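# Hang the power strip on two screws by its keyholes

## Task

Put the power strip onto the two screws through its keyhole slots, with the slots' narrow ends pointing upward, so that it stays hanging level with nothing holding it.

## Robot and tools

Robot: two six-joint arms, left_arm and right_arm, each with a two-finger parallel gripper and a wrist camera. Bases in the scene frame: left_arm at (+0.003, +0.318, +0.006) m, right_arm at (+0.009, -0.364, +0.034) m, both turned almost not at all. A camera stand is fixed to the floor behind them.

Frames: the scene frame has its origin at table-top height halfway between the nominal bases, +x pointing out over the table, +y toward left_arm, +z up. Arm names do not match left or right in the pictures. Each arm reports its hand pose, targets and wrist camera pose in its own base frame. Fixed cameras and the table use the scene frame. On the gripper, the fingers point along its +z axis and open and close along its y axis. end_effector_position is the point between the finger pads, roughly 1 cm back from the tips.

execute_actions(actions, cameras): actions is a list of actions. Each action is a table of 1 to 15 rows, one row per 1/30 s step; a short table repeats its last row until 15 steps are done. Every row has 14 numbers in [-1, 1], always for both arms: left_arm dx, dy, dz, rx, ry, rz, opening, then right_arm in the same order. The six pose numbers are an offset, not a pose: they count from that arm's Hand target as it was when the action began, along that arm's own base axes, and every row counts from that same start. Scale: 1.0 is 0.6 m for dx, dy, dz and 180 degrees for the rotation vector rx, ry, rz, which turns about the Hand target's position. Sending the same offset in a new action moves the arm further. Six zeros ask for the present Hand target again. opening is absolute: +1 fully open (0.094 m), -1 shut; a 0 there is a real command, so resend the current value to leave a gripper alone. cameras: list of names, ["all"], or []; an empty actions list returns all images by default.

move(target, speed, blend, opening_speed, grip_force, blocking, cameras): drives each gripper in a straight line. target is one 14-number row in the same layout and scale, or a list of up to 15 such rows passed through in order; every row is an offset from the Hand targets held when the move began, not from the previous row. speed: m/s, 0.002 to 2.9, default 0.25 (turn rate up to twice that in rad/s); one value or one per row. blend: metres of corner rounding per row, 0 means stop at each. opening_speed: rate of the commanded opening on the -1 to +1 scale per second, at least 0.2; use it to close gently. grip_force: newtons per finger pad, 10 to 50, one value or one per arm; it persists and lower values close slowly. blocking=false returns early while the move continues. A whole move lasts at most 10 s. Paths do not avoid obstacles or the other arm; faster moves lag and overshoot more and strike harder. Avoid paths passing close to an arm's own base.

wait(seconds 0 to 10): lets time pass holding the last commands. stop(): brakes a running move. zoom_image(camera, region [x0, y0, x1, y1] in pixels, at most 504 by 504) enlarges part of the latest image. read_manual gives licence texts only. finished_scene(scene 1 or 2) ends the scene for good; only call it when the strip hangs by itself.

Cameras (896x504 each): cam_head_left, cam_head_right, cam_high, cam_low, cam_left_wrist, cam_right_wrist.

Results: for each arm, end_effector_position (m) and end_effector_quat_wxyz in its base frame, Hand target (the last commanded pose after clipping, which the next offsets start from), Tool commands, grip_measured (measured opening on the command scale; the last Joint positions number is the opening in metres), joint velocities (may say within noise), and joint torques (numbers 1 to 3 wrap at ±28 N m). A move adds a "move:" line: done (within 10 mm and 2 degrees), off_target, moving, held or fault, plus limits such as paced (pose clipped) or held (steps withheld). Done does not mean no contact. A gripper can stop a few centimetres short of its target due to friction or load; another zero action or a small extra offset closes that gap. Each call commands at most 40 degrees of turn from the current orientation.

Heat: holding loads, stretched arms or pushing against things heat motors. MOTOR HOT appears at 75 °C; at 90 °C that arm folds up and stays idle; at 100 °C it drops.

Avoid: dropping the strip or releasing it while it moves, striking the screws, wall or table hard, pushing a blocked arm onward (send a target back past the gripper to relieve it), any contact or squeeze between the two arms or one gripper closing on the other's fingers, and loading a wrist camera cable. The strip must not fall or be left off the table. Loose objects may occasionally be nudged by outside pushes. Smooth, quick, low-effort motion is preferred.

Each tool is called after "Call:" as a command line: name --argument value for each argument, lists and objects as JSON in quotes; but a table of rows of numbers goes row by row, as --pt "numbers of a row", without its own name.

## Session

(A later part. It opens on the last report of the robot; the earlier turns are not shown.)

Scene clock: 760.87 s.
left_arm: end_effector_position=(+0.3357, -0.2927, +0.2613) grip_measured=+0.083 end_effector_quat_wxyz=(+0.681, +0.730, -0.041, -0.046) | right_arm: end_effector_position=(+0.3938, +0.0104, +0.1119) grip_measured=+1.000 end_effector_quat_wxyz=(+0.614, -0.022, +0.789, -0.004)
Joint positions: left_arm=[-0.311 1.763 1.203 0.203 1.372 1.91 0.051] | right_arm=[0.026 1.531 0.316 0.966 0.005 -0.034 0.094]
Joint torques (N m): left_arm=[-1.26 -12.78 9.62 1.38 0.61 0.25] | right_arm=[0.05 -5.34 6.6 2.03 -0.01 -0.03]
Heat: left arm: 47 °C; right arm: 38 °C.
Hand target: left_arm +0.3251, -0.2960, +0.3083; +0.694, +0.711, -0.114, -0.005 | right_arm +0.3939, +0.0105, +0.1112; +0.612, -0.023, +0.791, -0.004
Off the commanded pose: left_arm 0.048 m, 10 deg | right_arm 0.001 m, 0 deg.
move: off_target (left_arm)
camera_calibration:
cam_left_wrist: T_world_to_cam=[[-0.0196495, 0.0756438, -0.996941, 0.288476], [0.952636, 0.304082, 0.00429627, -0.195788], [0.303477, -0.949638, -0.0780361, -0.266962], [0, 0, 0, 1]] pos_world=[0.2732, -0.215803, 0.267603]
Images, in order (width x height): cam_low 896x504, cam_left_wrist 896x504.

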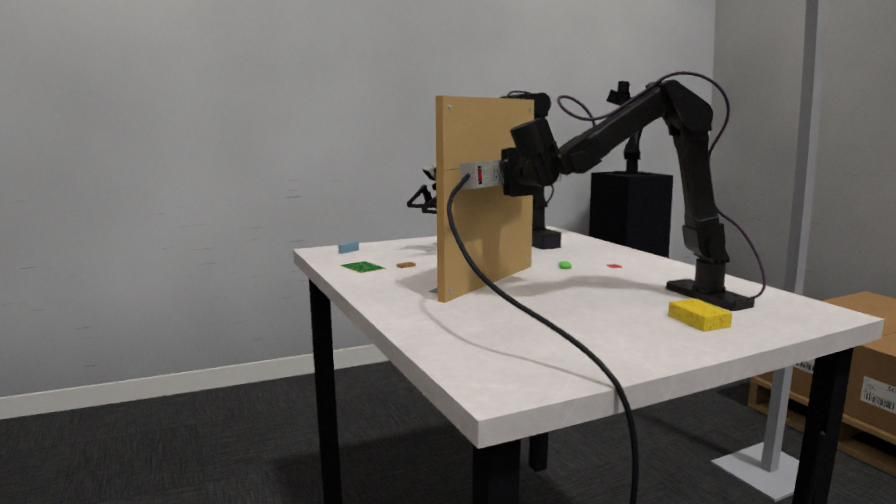

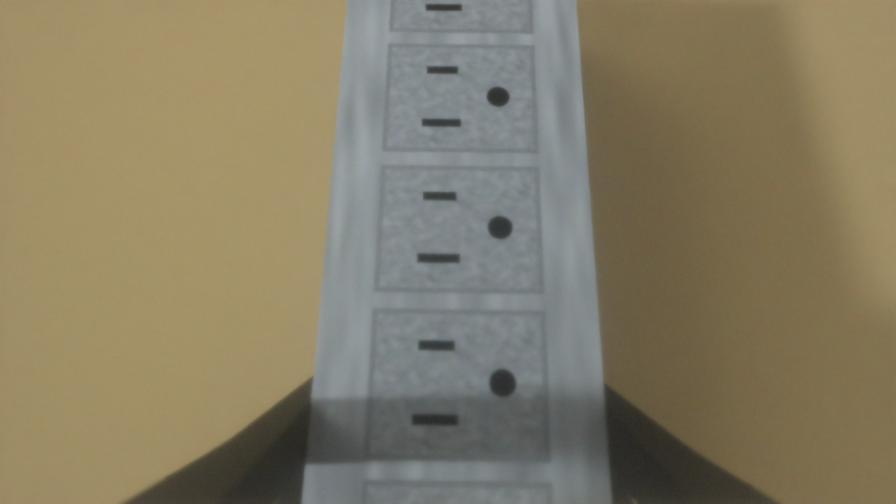

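Call:
move --target '[-0.003,0.004,-0.11,-0.0146,-0.0081,-0.015,-0.1,0,0,0,0,0,0,1]' --speed 0.08 --cameras '["cam_head_left","cam_head_right","cam_low"]'

Call:
zoom_image --camera "cam_head_right" --region '[380, 140, 520, 260]'

Call:
zoom_image --camera "cam_head_left" --region '[360, 100, 500, 220]'

Call:
zoom_image --camera "cam_low" --region '[430, 140, 540, 220]'

Scene clock: 793.47 s.
left_arm: end_effector_position=(+0.3322, -0.2932, +0.2370) grip_measured=+0.083 end_effector_quat_wxyz=(+0.695, +0.711, -0.108, -0.012) | right_arm: end_effector_position=(+0.3938, +0.0104, +0.1119) grip_measured=+1.000 end_effector_quat_wxyz=(+0.614, -0.022, +0.789, -0.004)
Joint positions: left_arm=[-0.311 1.827 1.117 0.473 1.423 1.938 0.051] | right_arm=[0.026 1.531 0.316 0.966 0.005 -0.034 0.094]
Joint torques (N m): left_arm=[-0.54 -8.1 4.85 1.53 0.7 0.08] | right_arm=[0.03 -5.09 6.63 2.04 -0.01 0]
Heat: left arm: 45 °C; right arm: 38 °C.
Hand target: left_arm +0.3233, -0.2936, +0.2423; +0.708, +0.692, -0.139, -0.010 | right_arm +0.3939, +0.0105, +0.1112; +0.612, -0.023, +0.791, -0.004
Off the commanded pose: left_arm 0.010 m, 4 deg | right_arm 0.001 m, 0 deg.
move: off_target (left_arm)
Images, in order (width x height): cam_head_left 896x504, cam_head_right 896x504, cam_low 896x504.

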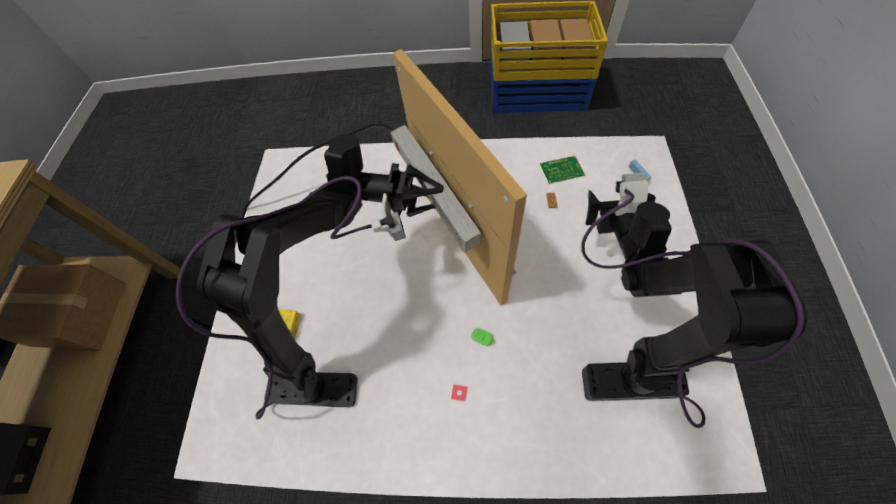

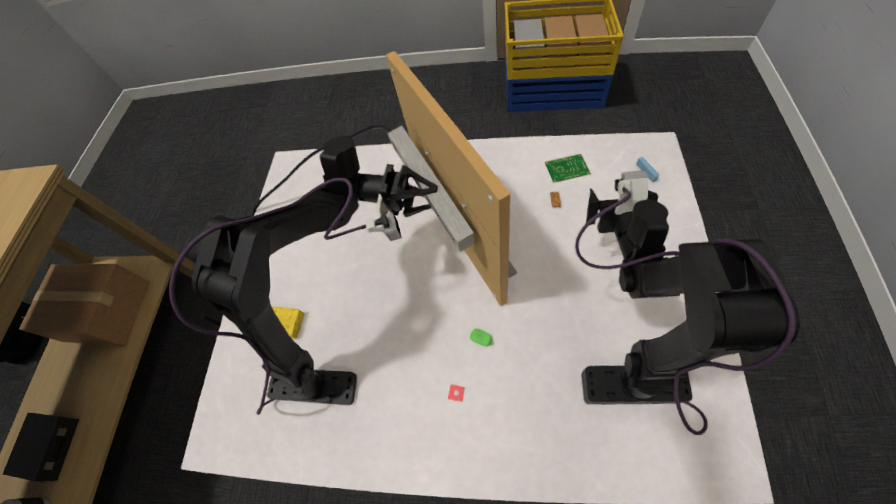

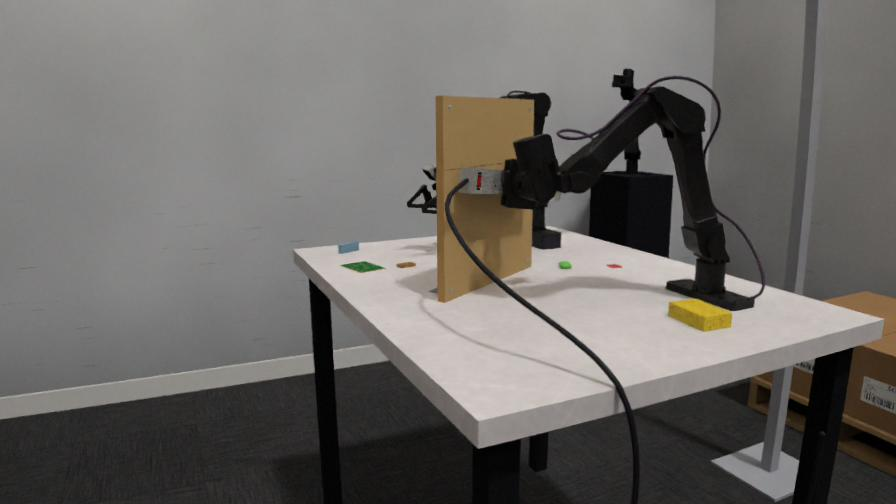

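Scaled by 3.600 from the camera's 896x504 image, which has a finer 1280x720 frame.

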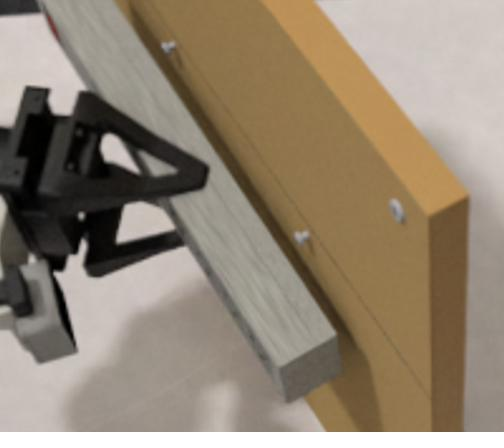

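Scaled by 3.600 from the camera's 896x504 image, which has a finer 1280x720 frame.

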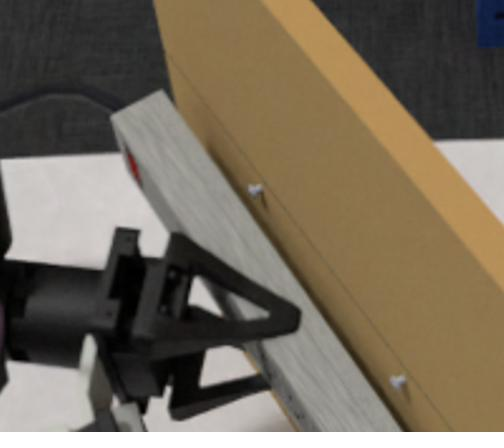

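Scaled by 4.582 from the camera's 896x504 image, which has a finer 1280x720 frame.

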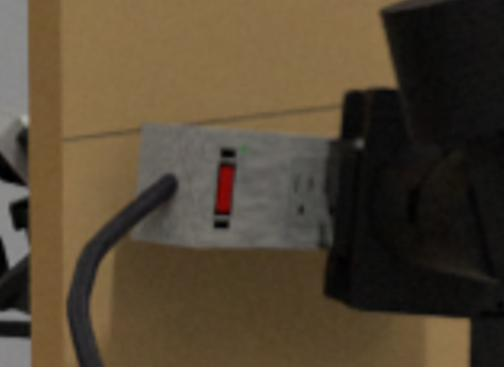

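Call:
zoom_image --camera "cam_head_left" --region '[385, 115, 485, 255]'

Call:
zoom_image --camera "cam_head_right" --region '[385, 115, 485, 255]'

Scaled by 3.600 from the camera's 896x504 image, which has a finer 1280x720 frame.

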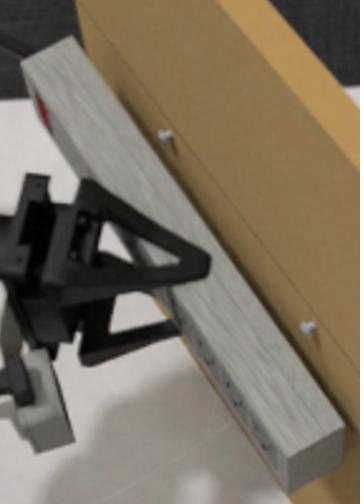

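Scaled by 3.600 from the camera's 896x504 image, which has a finer 1280x720 frame.

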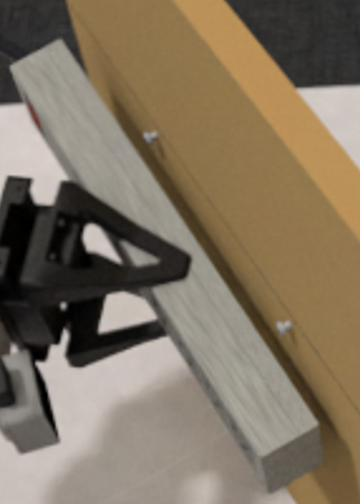

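Call:
zoom_image --camera "cam_head_left" --region '[420, 140, 480, 220]'

Call:
zoom_image --camera "cam_head_right" --region '[415, 140, 475, 220]'

Scaled by 6.300 from the camera's 896x504 image, which has a finer 1280x720 frame.

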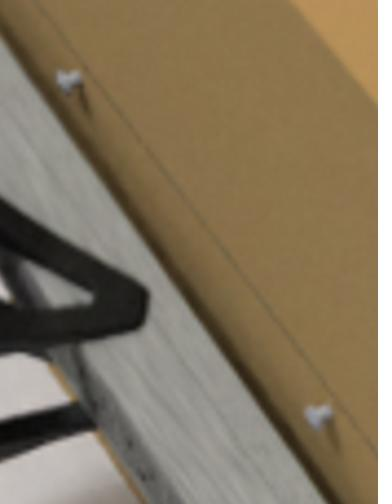

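Scaled by 6.300 from the camera's 896x504 image, which has a finer 1280x720 frame.

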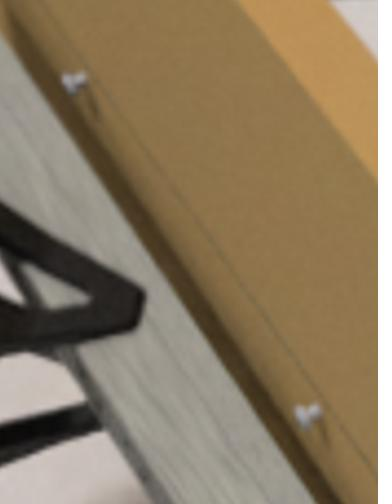

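Call:
move --target '[0,0.008,-0.038,-0.018,0.0325,0,-0.1,0,0,0,0,0,0,1]' --speed 0.08 --cameras '["cam_head_left","cam_low","cam_left_wrist"]'

Call:
zoom_image --camera "cam_low" --region '[430, 140, 540, 220]'

Call:
zoom_image --camera "cam_head_left" --region '[385, 115, 485, 255]'

Scene clock: 876.70 s.
left_arm: end_effector_position=(+0.3272, -0.2896, +0.2170) grip_measured=+0.083 end_effector_quat_wxyz=(+0.715, +0.693, -0.080, -0.048) | right_arm: end_effector_position=(+0.3938, +0.0104, +0.1119) grip_measured=+1.000 end_effector_quat_wxyz=(+0.614, -0.022, +0.789, -0.004)
Joint positions: left_arm=[-0.305 1.953 0.994 1.172 1.446 1.407 0.051] | right_arm=[0.026 1.531 0.316 0.966 0.005 -0.034 0.094]
Joint torques (N m): left_arm=[-0.16 -8.28 4.1 1.41 0.08 0.02] | right_arm=[0.14 -5.14 6.53 2.05 -0.02 -0.03]
Heat: left arm: 42 °C; right arm: 38 °C.
Hand target: left_arm +0.3233, -0.2888, +0.2194; +0.733, +0.671, -0.103, -0.042 | right_arm +0.3939, +0.0105, +0.1112; +0.612, -0.023, +0.791, -0.004
Off the commanded pose: left_arm 0.005 m, 4 deg | right_arm 0.001 m, 0 deg.
move: off_target (left_arm)
camera_calibration:
cam_left_wrist: T_world_to_cam=[[0.0258341, -0.0278502, -0.999278, 0.199508], [0.968525, 0.248255, 0.0181201, -0.212806], [0.247571, -0.968294, 0.033387, -0.276221], [0, 0, 0, 1]] pos_world=[0.269338, -0.209077, 0.212442]
Images, in order (width x height): cam_head_left 896x504, cam_low 896x504, cam_left_wrist 896x504.

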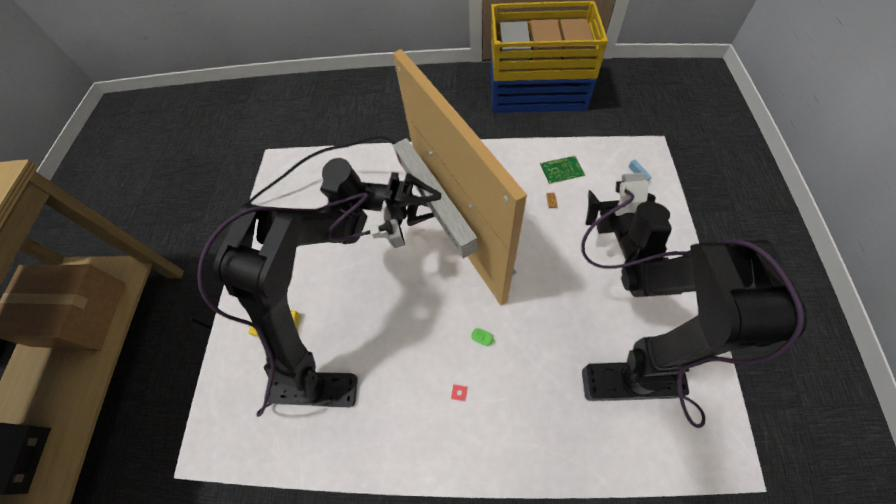

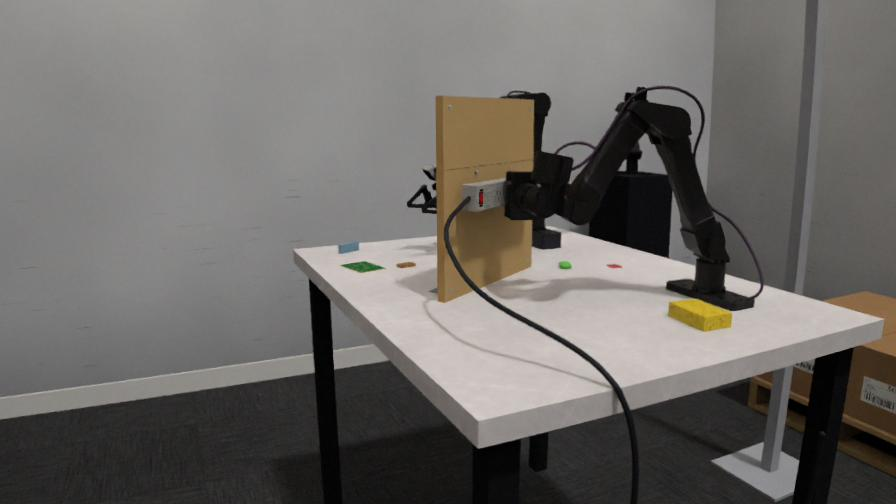

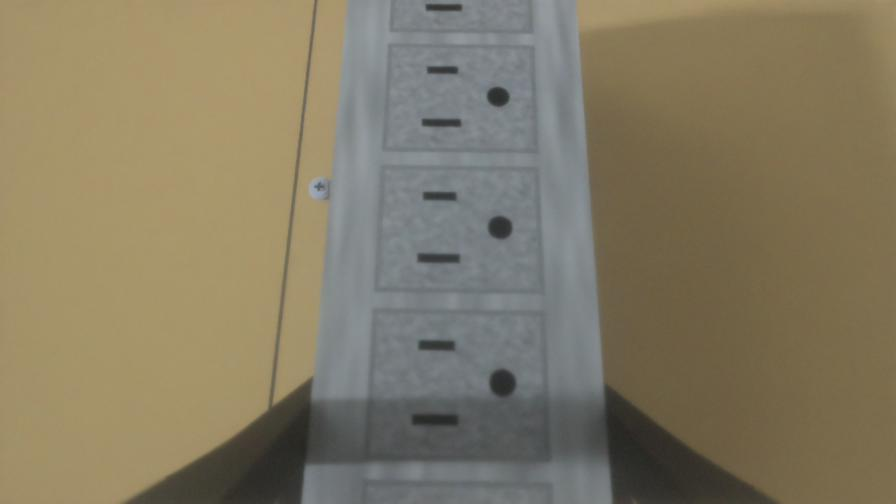

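Scaled by 4.582 from the camera's 896x504 image, which has a finer 1280x720 frame.

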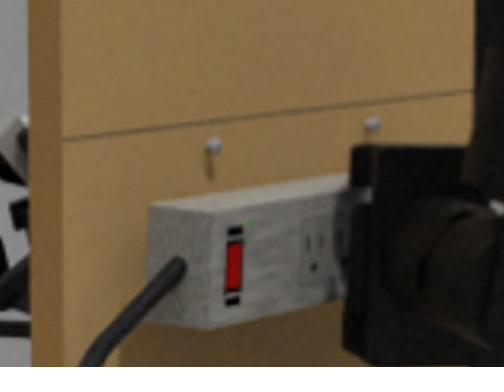

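Scaled by 3.600 from the camera's 896x504 image, which has a finer 1280x720 frame.

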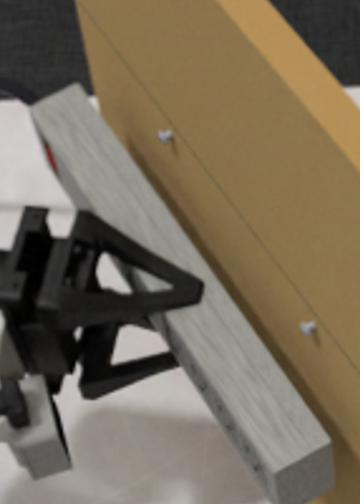

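Call:
zoom_image --camera "cam_head_left" --region '[385, 125, 445, 165]'

Call:
zoom_image --camera "cam_head_left" --region '[440, 195, 500, 255]'

Call:
zoom_image --camera "cam_low" --region '[455, 160, 515, 220]'

Scaled by 8.400 from the camera's 896x504 image, which has a finer 1280x720 frame.

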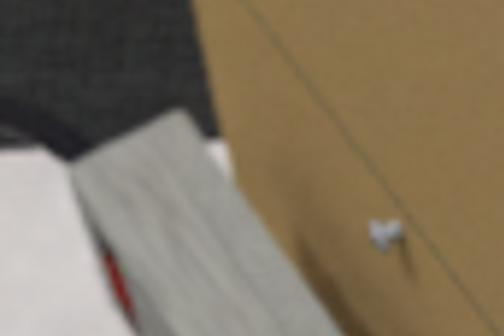

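Scaled by 8.400 from the camera's 896x504 image, which has a finer 1280x720 frame.

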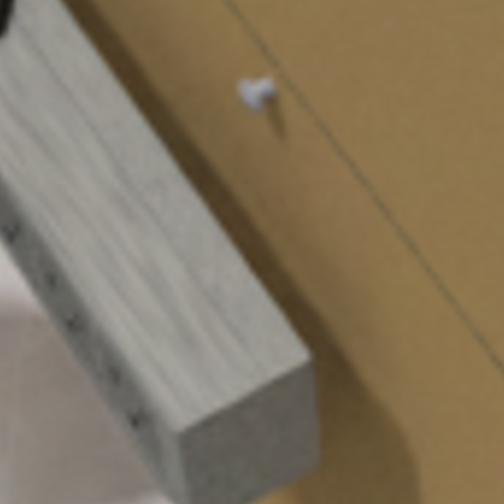

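Scaled by 8.400 from the camera's 896x504 image, which has a finer 1280x720 frame.

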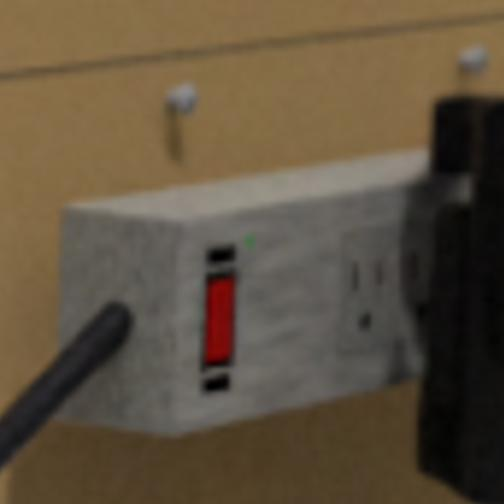

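Call:
move --target '[-0.0062,-0.0303,0.056,0,0,0,-0.1,0,0,0,0,0,0,1]' --speed 0.06 --cameras '["cam_head_left","cam_low","cam_left_wrist"]'

Call:
zoom_image --camera "cam_low" --region '[455, 150, 515, 210]'

Call:
zoom_image --camera "cam_head_left" --region '[395, 125, 485, 255]'

Scene clock: 942.37 s.
left_arm: end_effector_position=(+0.3196, -0.3019, +0.2287) grip_measured=+0.083 end_effector_quat_wxyz=(+0.721, +0.687, -0.057, -0.078) | right_arm: end_effector_position=(+0.3938, +0.0104, +0.1119) grip_measured=+1.000 end_effector_quat_wxyz=(+0.614, -0.022, +0.789, -0.004)
Joint positions: left_arm=[-0.343 1.953 0.994 1.28 1.41 1.229 0.051] | right_arm=[0.026 1.531 0.316 0.966 0.005 -0.034 0.094]
Joint torques (N m): left_arm=[-1.25 -9.48 7.83 1.48 -0.23 0.04] | right_arm=[0.02 -5.12 6.49 1.99 -0.01 -0.01]
Heat: left arm: 40 °C; right arm: 38 °C.
Hand target: left_arm +0.3196, -0.3069, +0.2530; +0.733, +0.671, -0.103, -0.042 | right_arm +0.3939, +0.0105, +0.1112; +0.612, -0.023, +0.791, -0.004
Off the commanded pose: left_arm 0.025 m, 7 deg | right_arm 0.001 m, 0 deg.
move: off_target (left_arm)
camera_calibration:
cam_left_wrist: T_world_to_cam=[[-0.0507014, -0.0377746, -0.997999, 0.232222], [0.96942, 0.238387, -0.0582725, -0.188343], [0.240111, -0.970435, 0.0245329, -0.282921], [0, 0, 0, 1]] pos_world=[0.26229, -0.220886, 0.227723]
Images, in order (width x height): cam_head_left 896x504, cam_low 896x504, cam_left_wrist 896x504.

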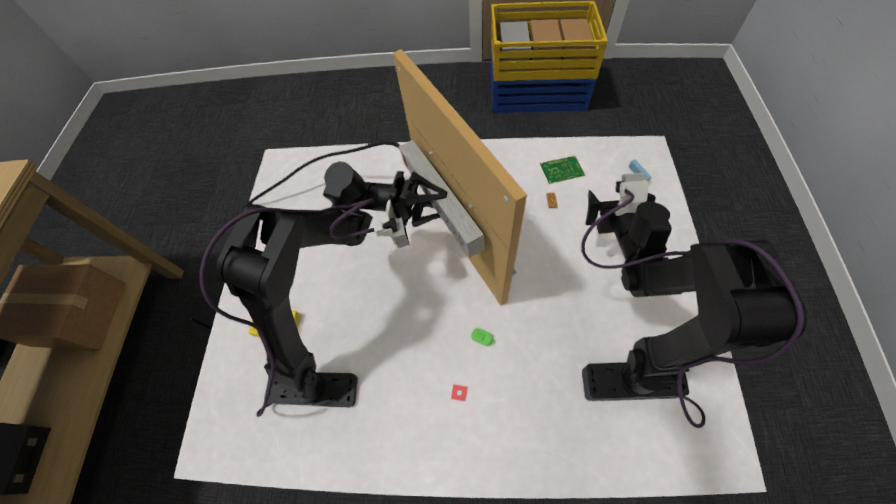

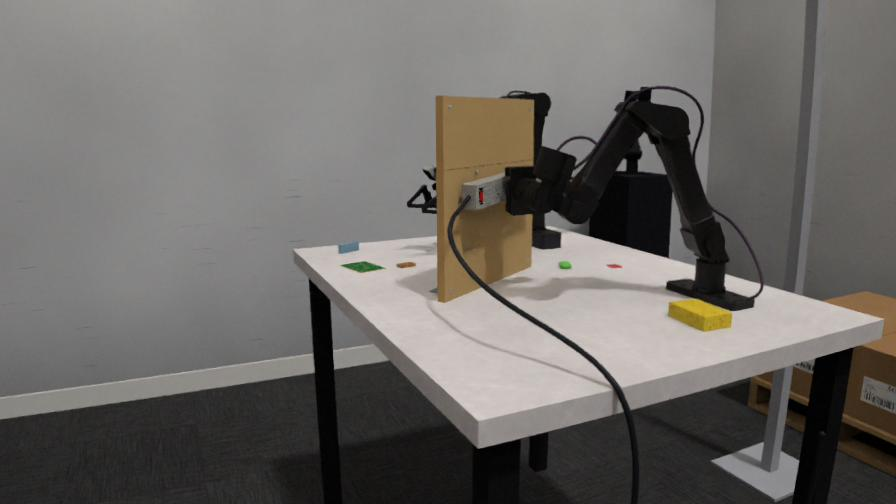

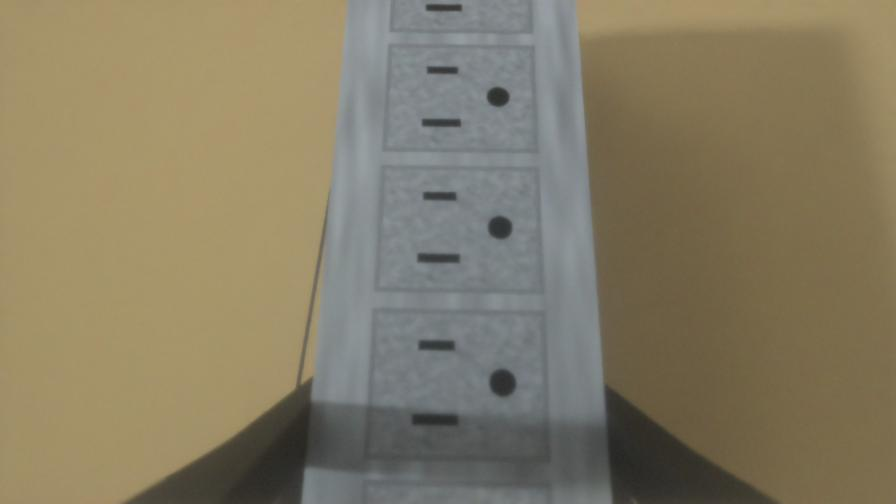

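Scaled by 8.400 from the camera's 896x504 image, which has a finer 1280x720 frame.

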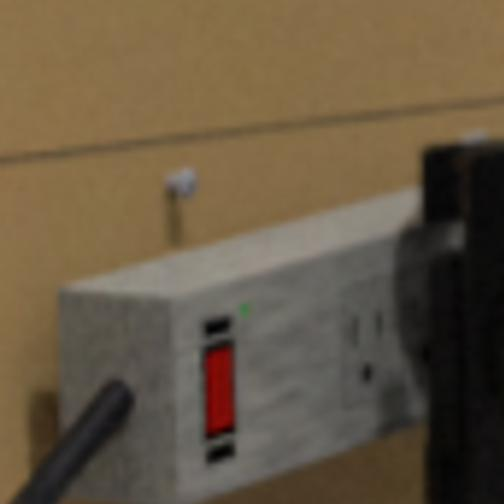

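Scaled by 3.877 from the camera's 896x504 image, which has a finer 1280x720 frame.

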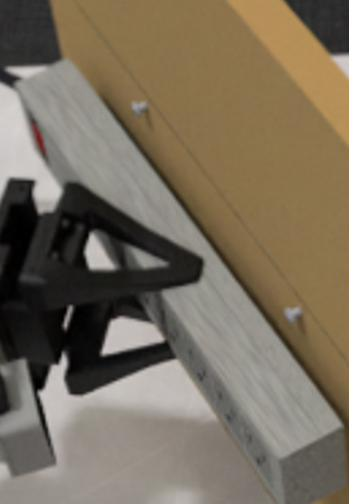

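Call:
move --target '[0.0048,0.011,0.083,0.0108,-0.0194,0,-0.1,0,0,0,0,0,0,1]' --speed 0.06 --cameras '["cam_head_left","cam_low","cam_left_wrist"]'

Call:
zoom_image --camera "cam_low" --region '[455, 145, 515, 205]'

Call:
zoom_image --camera "cam_head_left" --region '[395, 115, 485, 245]'

Scene clock: 957.60 s.
left_arm: end_effector_position=(+0.3315, -0.3012, +0.2598) grip_measured=+0.083 end_effector_quat_wxyz=(+0.711, +0.697, -0.055, -0.071) | right_arm: end_effector_position=(+0.3938, +0.0104, +0.1119) grip_measured=+1.000 end_effector_quat_wxyz=(+0.614, -0.022, +0.789, -0.004)
Joint positions: left_arm=[-0.331 1.861 1.099 0.906 1.417 1.409 0.051] | right_arm=[0.026 1.531 0.316 0.966 0.005 -0.034 0.094]
Joint torques (N m): left_arm=[-0.51 -13.18 8.9 1.33 0.23 0.25] | right_arm=[0.05 -5.09 6.76 2.01 0.01 0]
Heat: left arm: 41 °C; right arm: 38 °C.
Hand target: left_arm +0.3224, -0.3004, +0.3028; +0.718, +0.684, -0.125, -0.023 | right_arm +0.3939, +0.0105, +0.1112; +0.612, -0.023, +0.791, -0.004
Off the commanded pose: left_arm 0.044 m, 10 deg | right_arm 0.001 m, 0 deg.
move: off_target (left_arm)
camera_calibration:
cam_left_wrist: T_world_to_cam=[[-0.0401729, -0.0113481, -0.999128, 0.268656], [0.966979, 0.251415, -0.0417358, -0.197866], [0.25167, -0.967813, 0.000873342, -0.282654], [0, 0, 0, 1]] pos_world=[0.27326, -0.220761, 0.260411]
Images, in order (width x height): cam_head_left 896x504, cam_low 896x504, cam_left_wrist 896x504.

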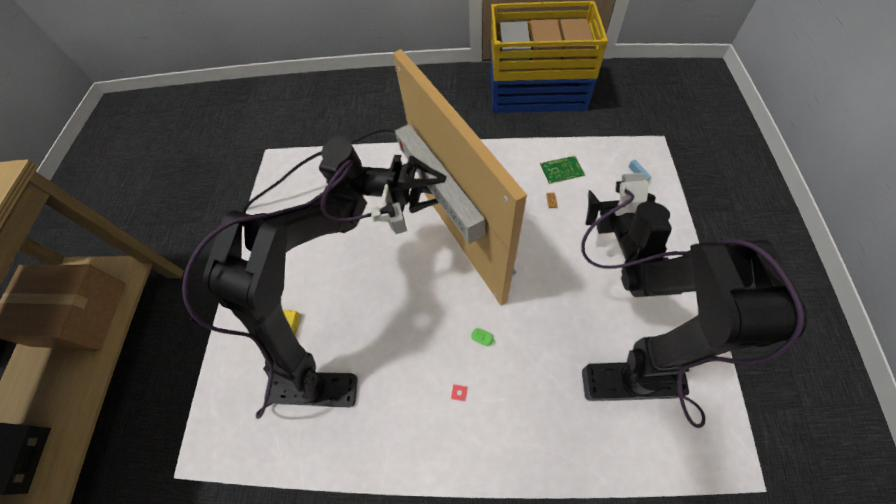

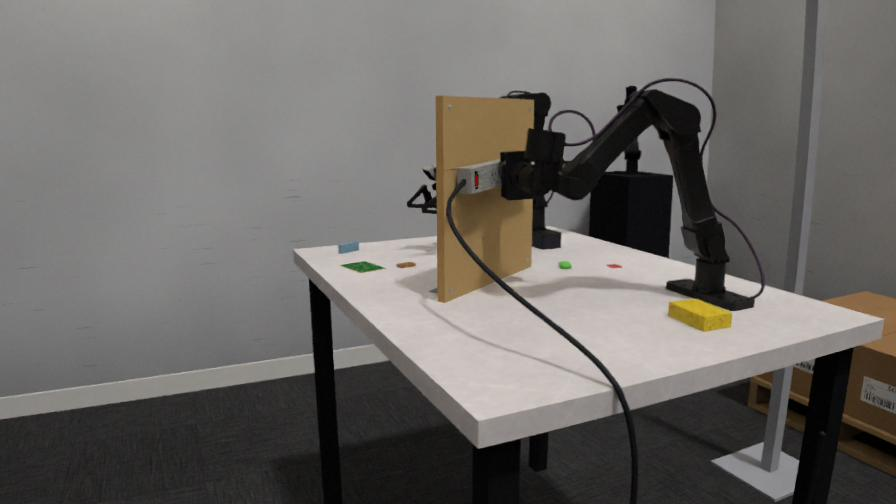

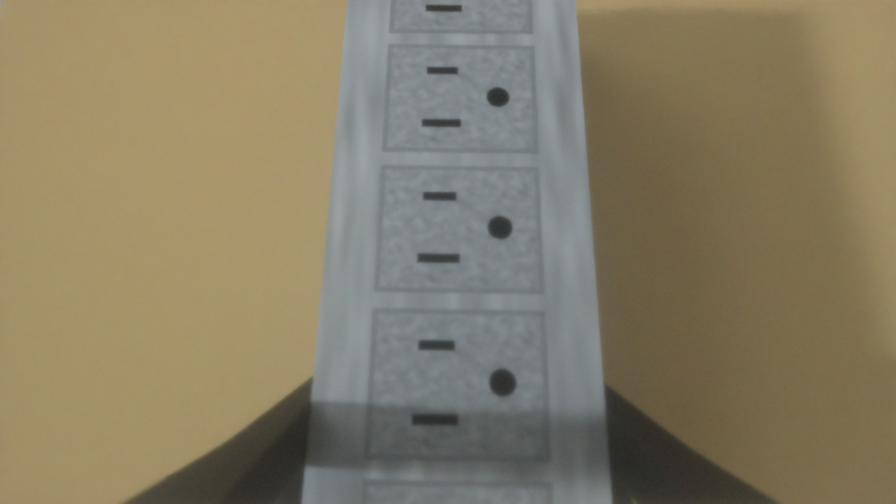

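Scaled by 8.400 from the camera's 896x504 image, which has a finer 1280x720 frame.

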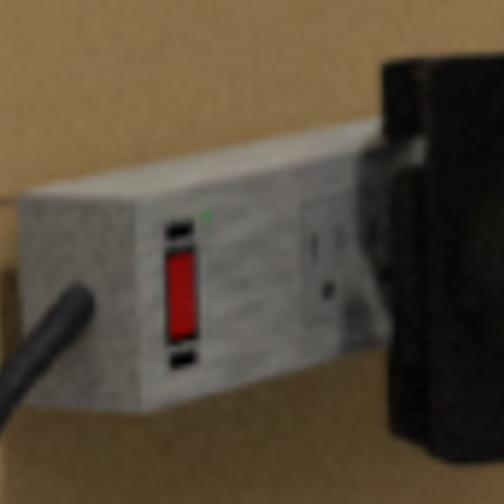

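Scaled by 3.877 from the camera's 896x504 image, which has a finer 1280x720 frame.

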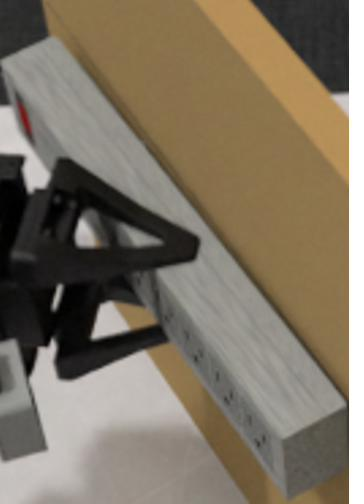

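Call:
move --target '[-0.012,0.002,0.006,0.0085,-0.0155,0,-0.1,0,0,0,0,0,0,1]' --speed 0.06 --cameras '["cam_low","cam_left_wrist"]'

Call:
zoom_image --camera "cam_low" --region '[455, 145, 515, 205]'

Scene clock: 964.47 s.
left_arm: end_effector_position=(+0.3244, -0.2988, +0.2613) grip_measured=+0.083 end_effector_quat_wxyz=(+0.701, +0.708, -0.066, -0.058) | right_arm: end_effector_position=(+0.3938, +0.0104, +0.1119) grip_measured=+1.000 end_effector_quat_wxyz=(+0.614, -0.022, +0.789, -0.004)
Joint positions: left_arm=[-0.331 1.791 1.111 0.604 1.416 1.657 0.051] | right_arm=[0.026 1.531 0.316 0.966 0.005 -0.034 0.094]
Joint torques (N m): left_arm=[-0.8 -12.82 9.4 1.48 0.38 0.32] | right_arm=[-0.01 -5.18 6.57 1.99 -0.04 -0.01]
Heat: left arm: 42 °C; right arm: 38 °C.
Hand target: left_arm +0.3152, -0.2992, +0.3065; +0.706, +0.694, -0.142, -0.008 | right_arm +0.3939, +0.0105, +0.1112; +0.612, -0.023, +0.791, -0.004
Off the commanded pose: left_arm 0.046 m, 11 deg | right_arm 0.001 m, 0 deg.
move: off_target (left_arm)
camera_calibration:
cam_left_wrist: T_world_to_cam=[[-0.00384741, 0.0163467, -0.999859, 0.266653], [0.967237, 0.253873, 0.000428691, -0.201931], [0.253844, -0.967099, -0.0167879, -0.274368], [0, 0, 0, 1]] pos_world=[0.265988, -0.218435, 0.262096]
Images, in order (width x height): cam_low 896x504, cam_left_wrist 896x504.

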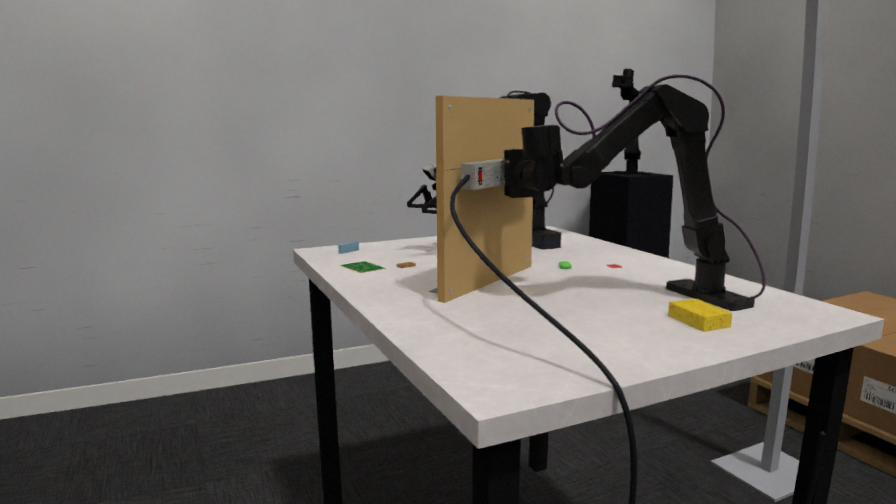

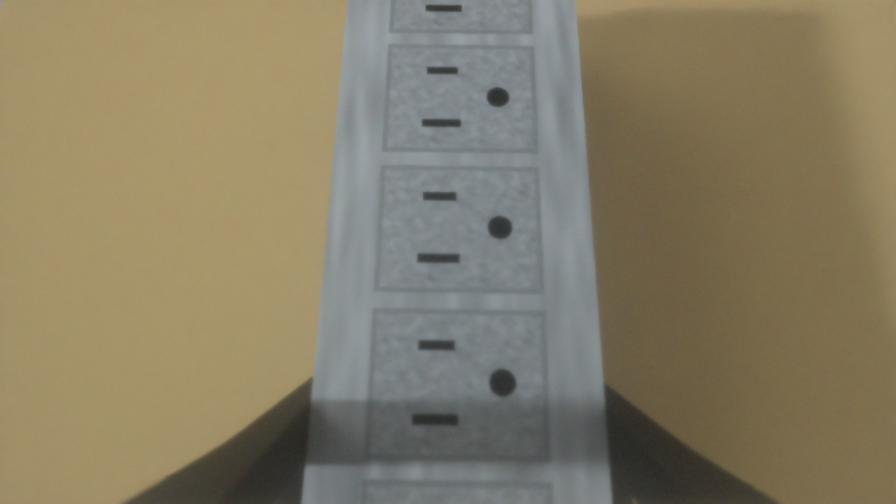

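Scaled by 8.400 from the camera's 896x504 image, which has a finer 1280x720 frame.

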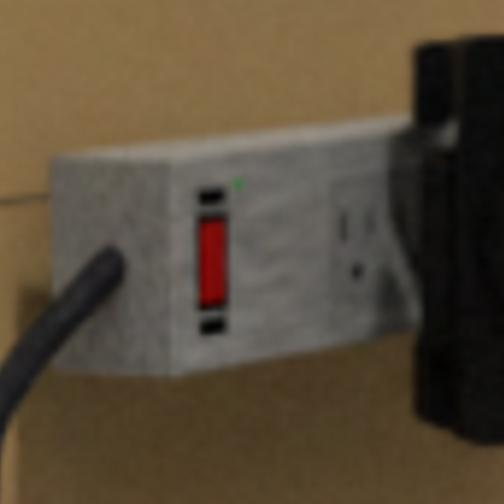

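Call:
move --target '[0.0113,-0.0205,0.0,0,0,0,-0.1,0,0,0,0,0,0,1]' --speed 0.05 --cameras '["cam_left_wrist"]'

Scene clock: 973.27 s.
left_arm: end_effector_position=(+0.3294, -0.3028, +0.2693) grip_measured=+0.083 end_effector_quat_wxyz=(+0.698, +0.711, -0.068, -0.054) | right_arm: end_effector_position=(+0.3938, +0.0104, +0.1119) grip_measured=+1.000 end_effector_quat_wxyz=(+0.614, -0.022, +0.789, -0.004)
Joint positions: left_arm=[-0.337 1.791 1.167 0.499 1.405 1.714 0.051] | right_arm=[0.026 1.531 0.316 0.966 0.005 -0.034 0.094]
Joint torques (N m): left_arm=[-2.44 -10.56 9.88 1.48 0.27 0.43] | right_arm=[0.06 -5.26 6.63 2.01 0 0.01]
Heat: left arm: 43 °C; right arm: 38 °C.
Hand target: left_arm +0.3219, -0.3115, +0.3065; +0.706, +0.694, -0.142, -0.008 | right_arm +0.3939, +0.0105, +0.1112; +0.612, -0.023, +0.791, -0.004
Off the commanded pose: left_arm 0.039 m, 10 deg | right_arm 0.001 m, 0 deg.
move: off_target (left_arm)
camera_calibration:
cam_left_wrist: T_world_to_cam=[[0.0058567, 0.0236163, -0.999704, 0.273613], [0.966247, 0.257348, 0.0117401, -0.207303], [0.25755, -0.96603, -0.021312, -0.279098], [0, 0, 0, 1]] pos_world=[0.270585, -0.222729, 0.270018]
Images, in order (width x height): cam_left_wrist 896x504.

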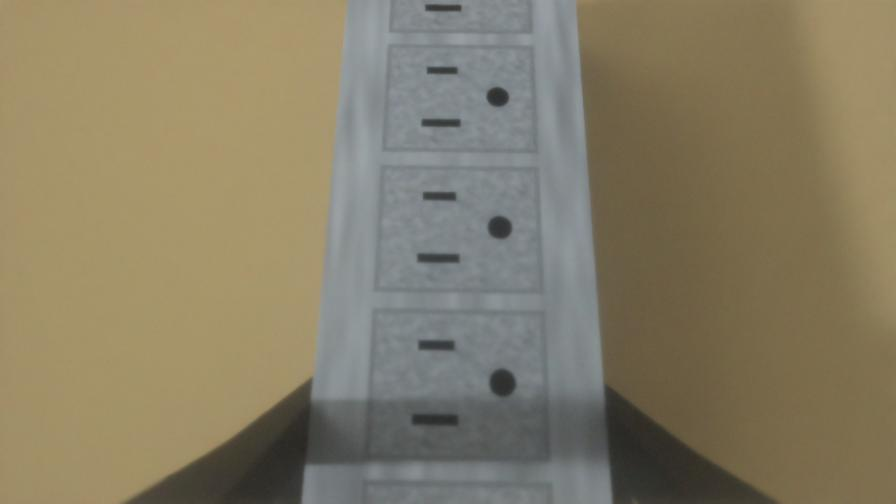

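Call:
move --target '[0.002,-0.0036,-0.03,0,0,0,-0.1,0,0,0,0,0,0,1]' --speed 0.02 --cameras '["cam_left_wrist"]'

Scene clock: 979.67 s.
left_arm: end_effector_position=(+0.3290, -0.3030, +0.2692) grip_measured=+0.083 end_effector_quat_wxyz=(+0.699, +0.709, -0.083, -0.040) | right_arm: end_effector_position=(+0.3938, +0.0104, +0.1119) grip_measured=+1.000 end_effector_quat_wxyz=(+0.614, -0.022, +0.789, -0.004)
Joint positions: left_arm=[-0.338 1.791 1.167 0.498 1.406 1.755 0.051] | right_arm=[0.026 1.531 0.316 0.966 0.005 -0.034 0.094]
Joint torques (N m): left_arm=[-2.81 -8.32 8.21 1.55 0.23 0.43] | right_arm=[-0.09 -5.16 6.65 2.04 0.03 0]
Heat: left arm: 43 °C; right arm: 38 °C.
Hand target: left_arm +0.3231, -0.3137, +0.2885; +0.706, +0.694, -0.142, -0.008 | right_arm +0.3939, +0.0105, +0.1112; +0.612, -0.023, +0.791, -0.004
Off the commanded pose: left_arm 0.023 m, 8 deg | right_arm 0.001 m, 0 deg.
move: off_target (left_arm)
camera_calibration:
cam_left_wrist: T_world_to_cam=[[0.0461016, 0.0164796, -0.998801, 0.257867], [0.965543, 0.25563, 0.0487843, -0.217267], [0.256128, -0.966634, -0.00412678, -0.283588], [0, 0, 0, 1]] pos_world=[0.270528, -0.222835, 0.266986]
Images, in order (width x height): cam_left_wrist 896x504.

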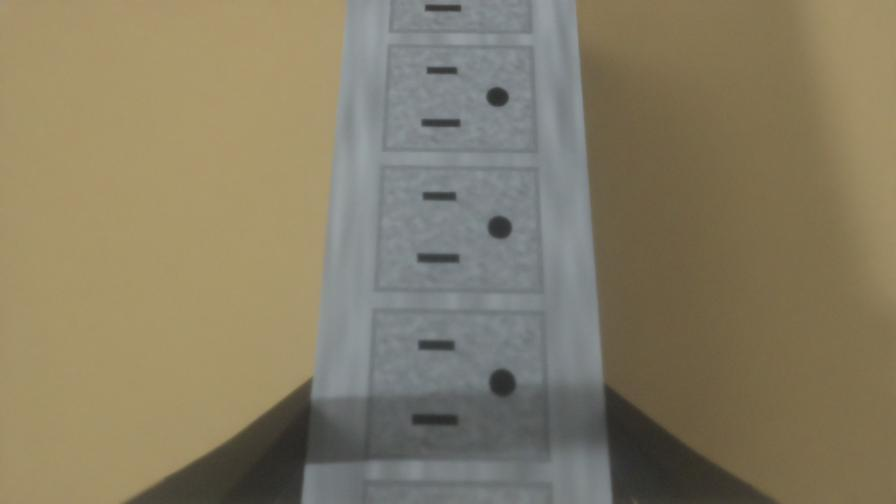

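Call:
move --target '[0,0,-0.028,-0.007,0.012,0,-0.1,0,0,0,0,0,0,1]' --speed 0.03 --cameras '["cam_left_wrist"]'

Scene clock: 986.33 s.
left_arm: end_effector_position=(+0.3298, -0.3037, +0.2688) grip_measured=+0.083 end_effector_quat_wxyz=(+0.704, +0.703, -0.093, -0.038) | right_arm: end_effector_position=(+0.3938, +0.0104, +0.1119) grip_measured=+1.000 end_effector_quat_wxyz=(+0.614, -0.022, +0.789, -0.004)
Joint positions: left_arm=[-0.338 1.815 1.155 0.626 1.419 1.682 0.051] | right_arm=[0.026 1.531 0.316 0.966 0.005 -0.034 0.094]
Joint torques (N m): left_arm=[-2.84 -7.46 5.29 1.6 0.02 0.32] | right_arm=[-0.09 -5.12 6.61 2.03 -0.01 -0.01]
Heat: left arm: 43 °C; right arm: 38 °C.
Hand target: left_arm +0.3231, -0.3137, +0.2718; +0.716, +0.686, -0.129, -0.019 | right_arm +0.3939, +0.0105, +0.1112; +0.612, -0.023, +0.791, -0.004
Off the commanded pose: left_arm 0.012 m, 5 deg | right_arm 0.001 m, 0 deg.
move: off_target (left_arm)
camera_calibration:
cam_left_wrist: T_world_to_cam=[[0.0608671, -0.00246571, -0.998143, 0.246709], [0.967746, 0.245064, 0.0584081, -0.224325], [0.244465, -0.969504, 0.0173025, -0.287192], [0, 0, 0, 1]] pos_world=[0.272282, -0.222851, 0.264323]
Images, in order (width x height): cam_left_wrist 896x504.

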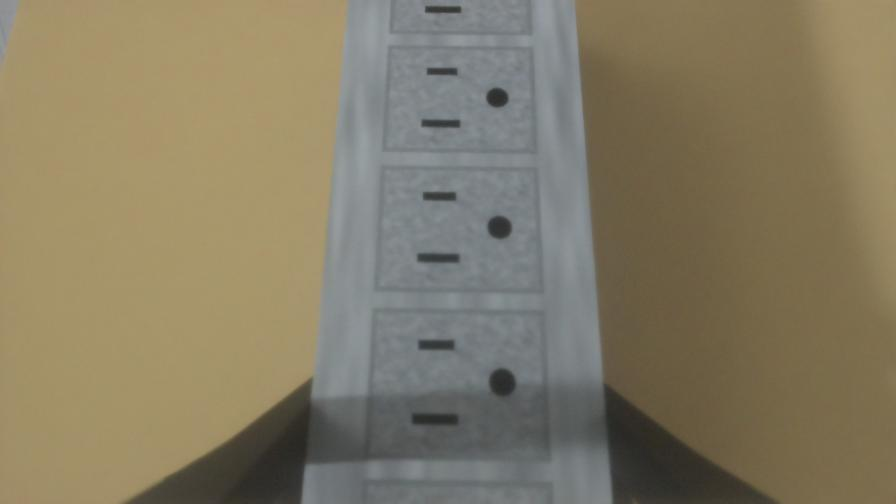

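Call:
move --target '[-0.0035,0.022,-0.003,-0.007,0.012,0,-0.1,0,0,0,0,0,0,1]' --speed 0.05 --cameras '["cam_left_wrist"]'

Scene clock: 995.23 s.
left_arm: end_effector_position=(+0.3275, -0.3008, +0.2652) grip_measured=+0.083 end_effector_quat_wxyz=(+0.712, +0.696, -0.079, -0.044) | right_arm: end_effector_position=(+0.3938, +0.0104, +0.1119) grip_measured=+1.000 end_effector_quat_wxyz=(+0.614, -0.022, +0.789, -0.004)
Joint positions: left_arm=[-0.333 1.829 1.095 0.844 1.412 1.513 0.051] | right_arm=[0.026 1.531 0.316 0.966 0.005 -0.034 0.094]
Joint torques (N m): left_arm=[-0.35 -8.03 4.77 1.61 0.26 0.16] | right_arm=[0.03 -5.31 6.63 2.02 -0.01 0.01]
Heat: left arm: 42 °C; right arm: 38 °C.
Hand target: left_arm +0.3211, -0.3004, +0.2699; +0.726, +0.677, -0.115, -0.031 | right_arm +0.3939, +0.0105, +0.1112; +0.612, -0.023, +0.791, -0.004
Off the commanded pose: left_arm 0.008 m, 5 deg | right_arm 0.001 m, 0 deg.
move: off_target (left_arm)
camera_calibration:
cam_left_wrist: T_world_to_cam=[[0.0312132, -0.0195244, -0.999322, 0.248186], [0.966483, 0.255491, 0.0251958, -0.2102], [0.254826, -0.966614, 0.0268447, -0.288864], [0, 0, 0, 1]] pos_world=[0.269018, -0.22067, 0.261069]
Images, in order (width x height): cam_left_wrist 896x504.

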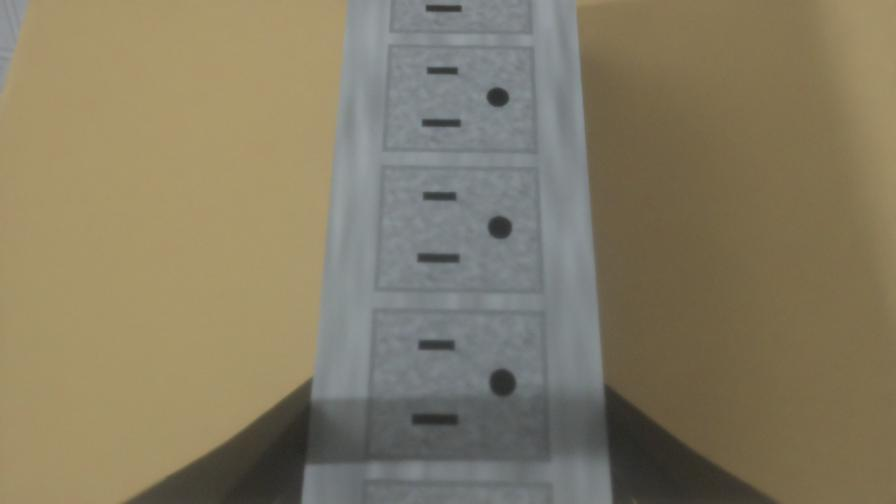

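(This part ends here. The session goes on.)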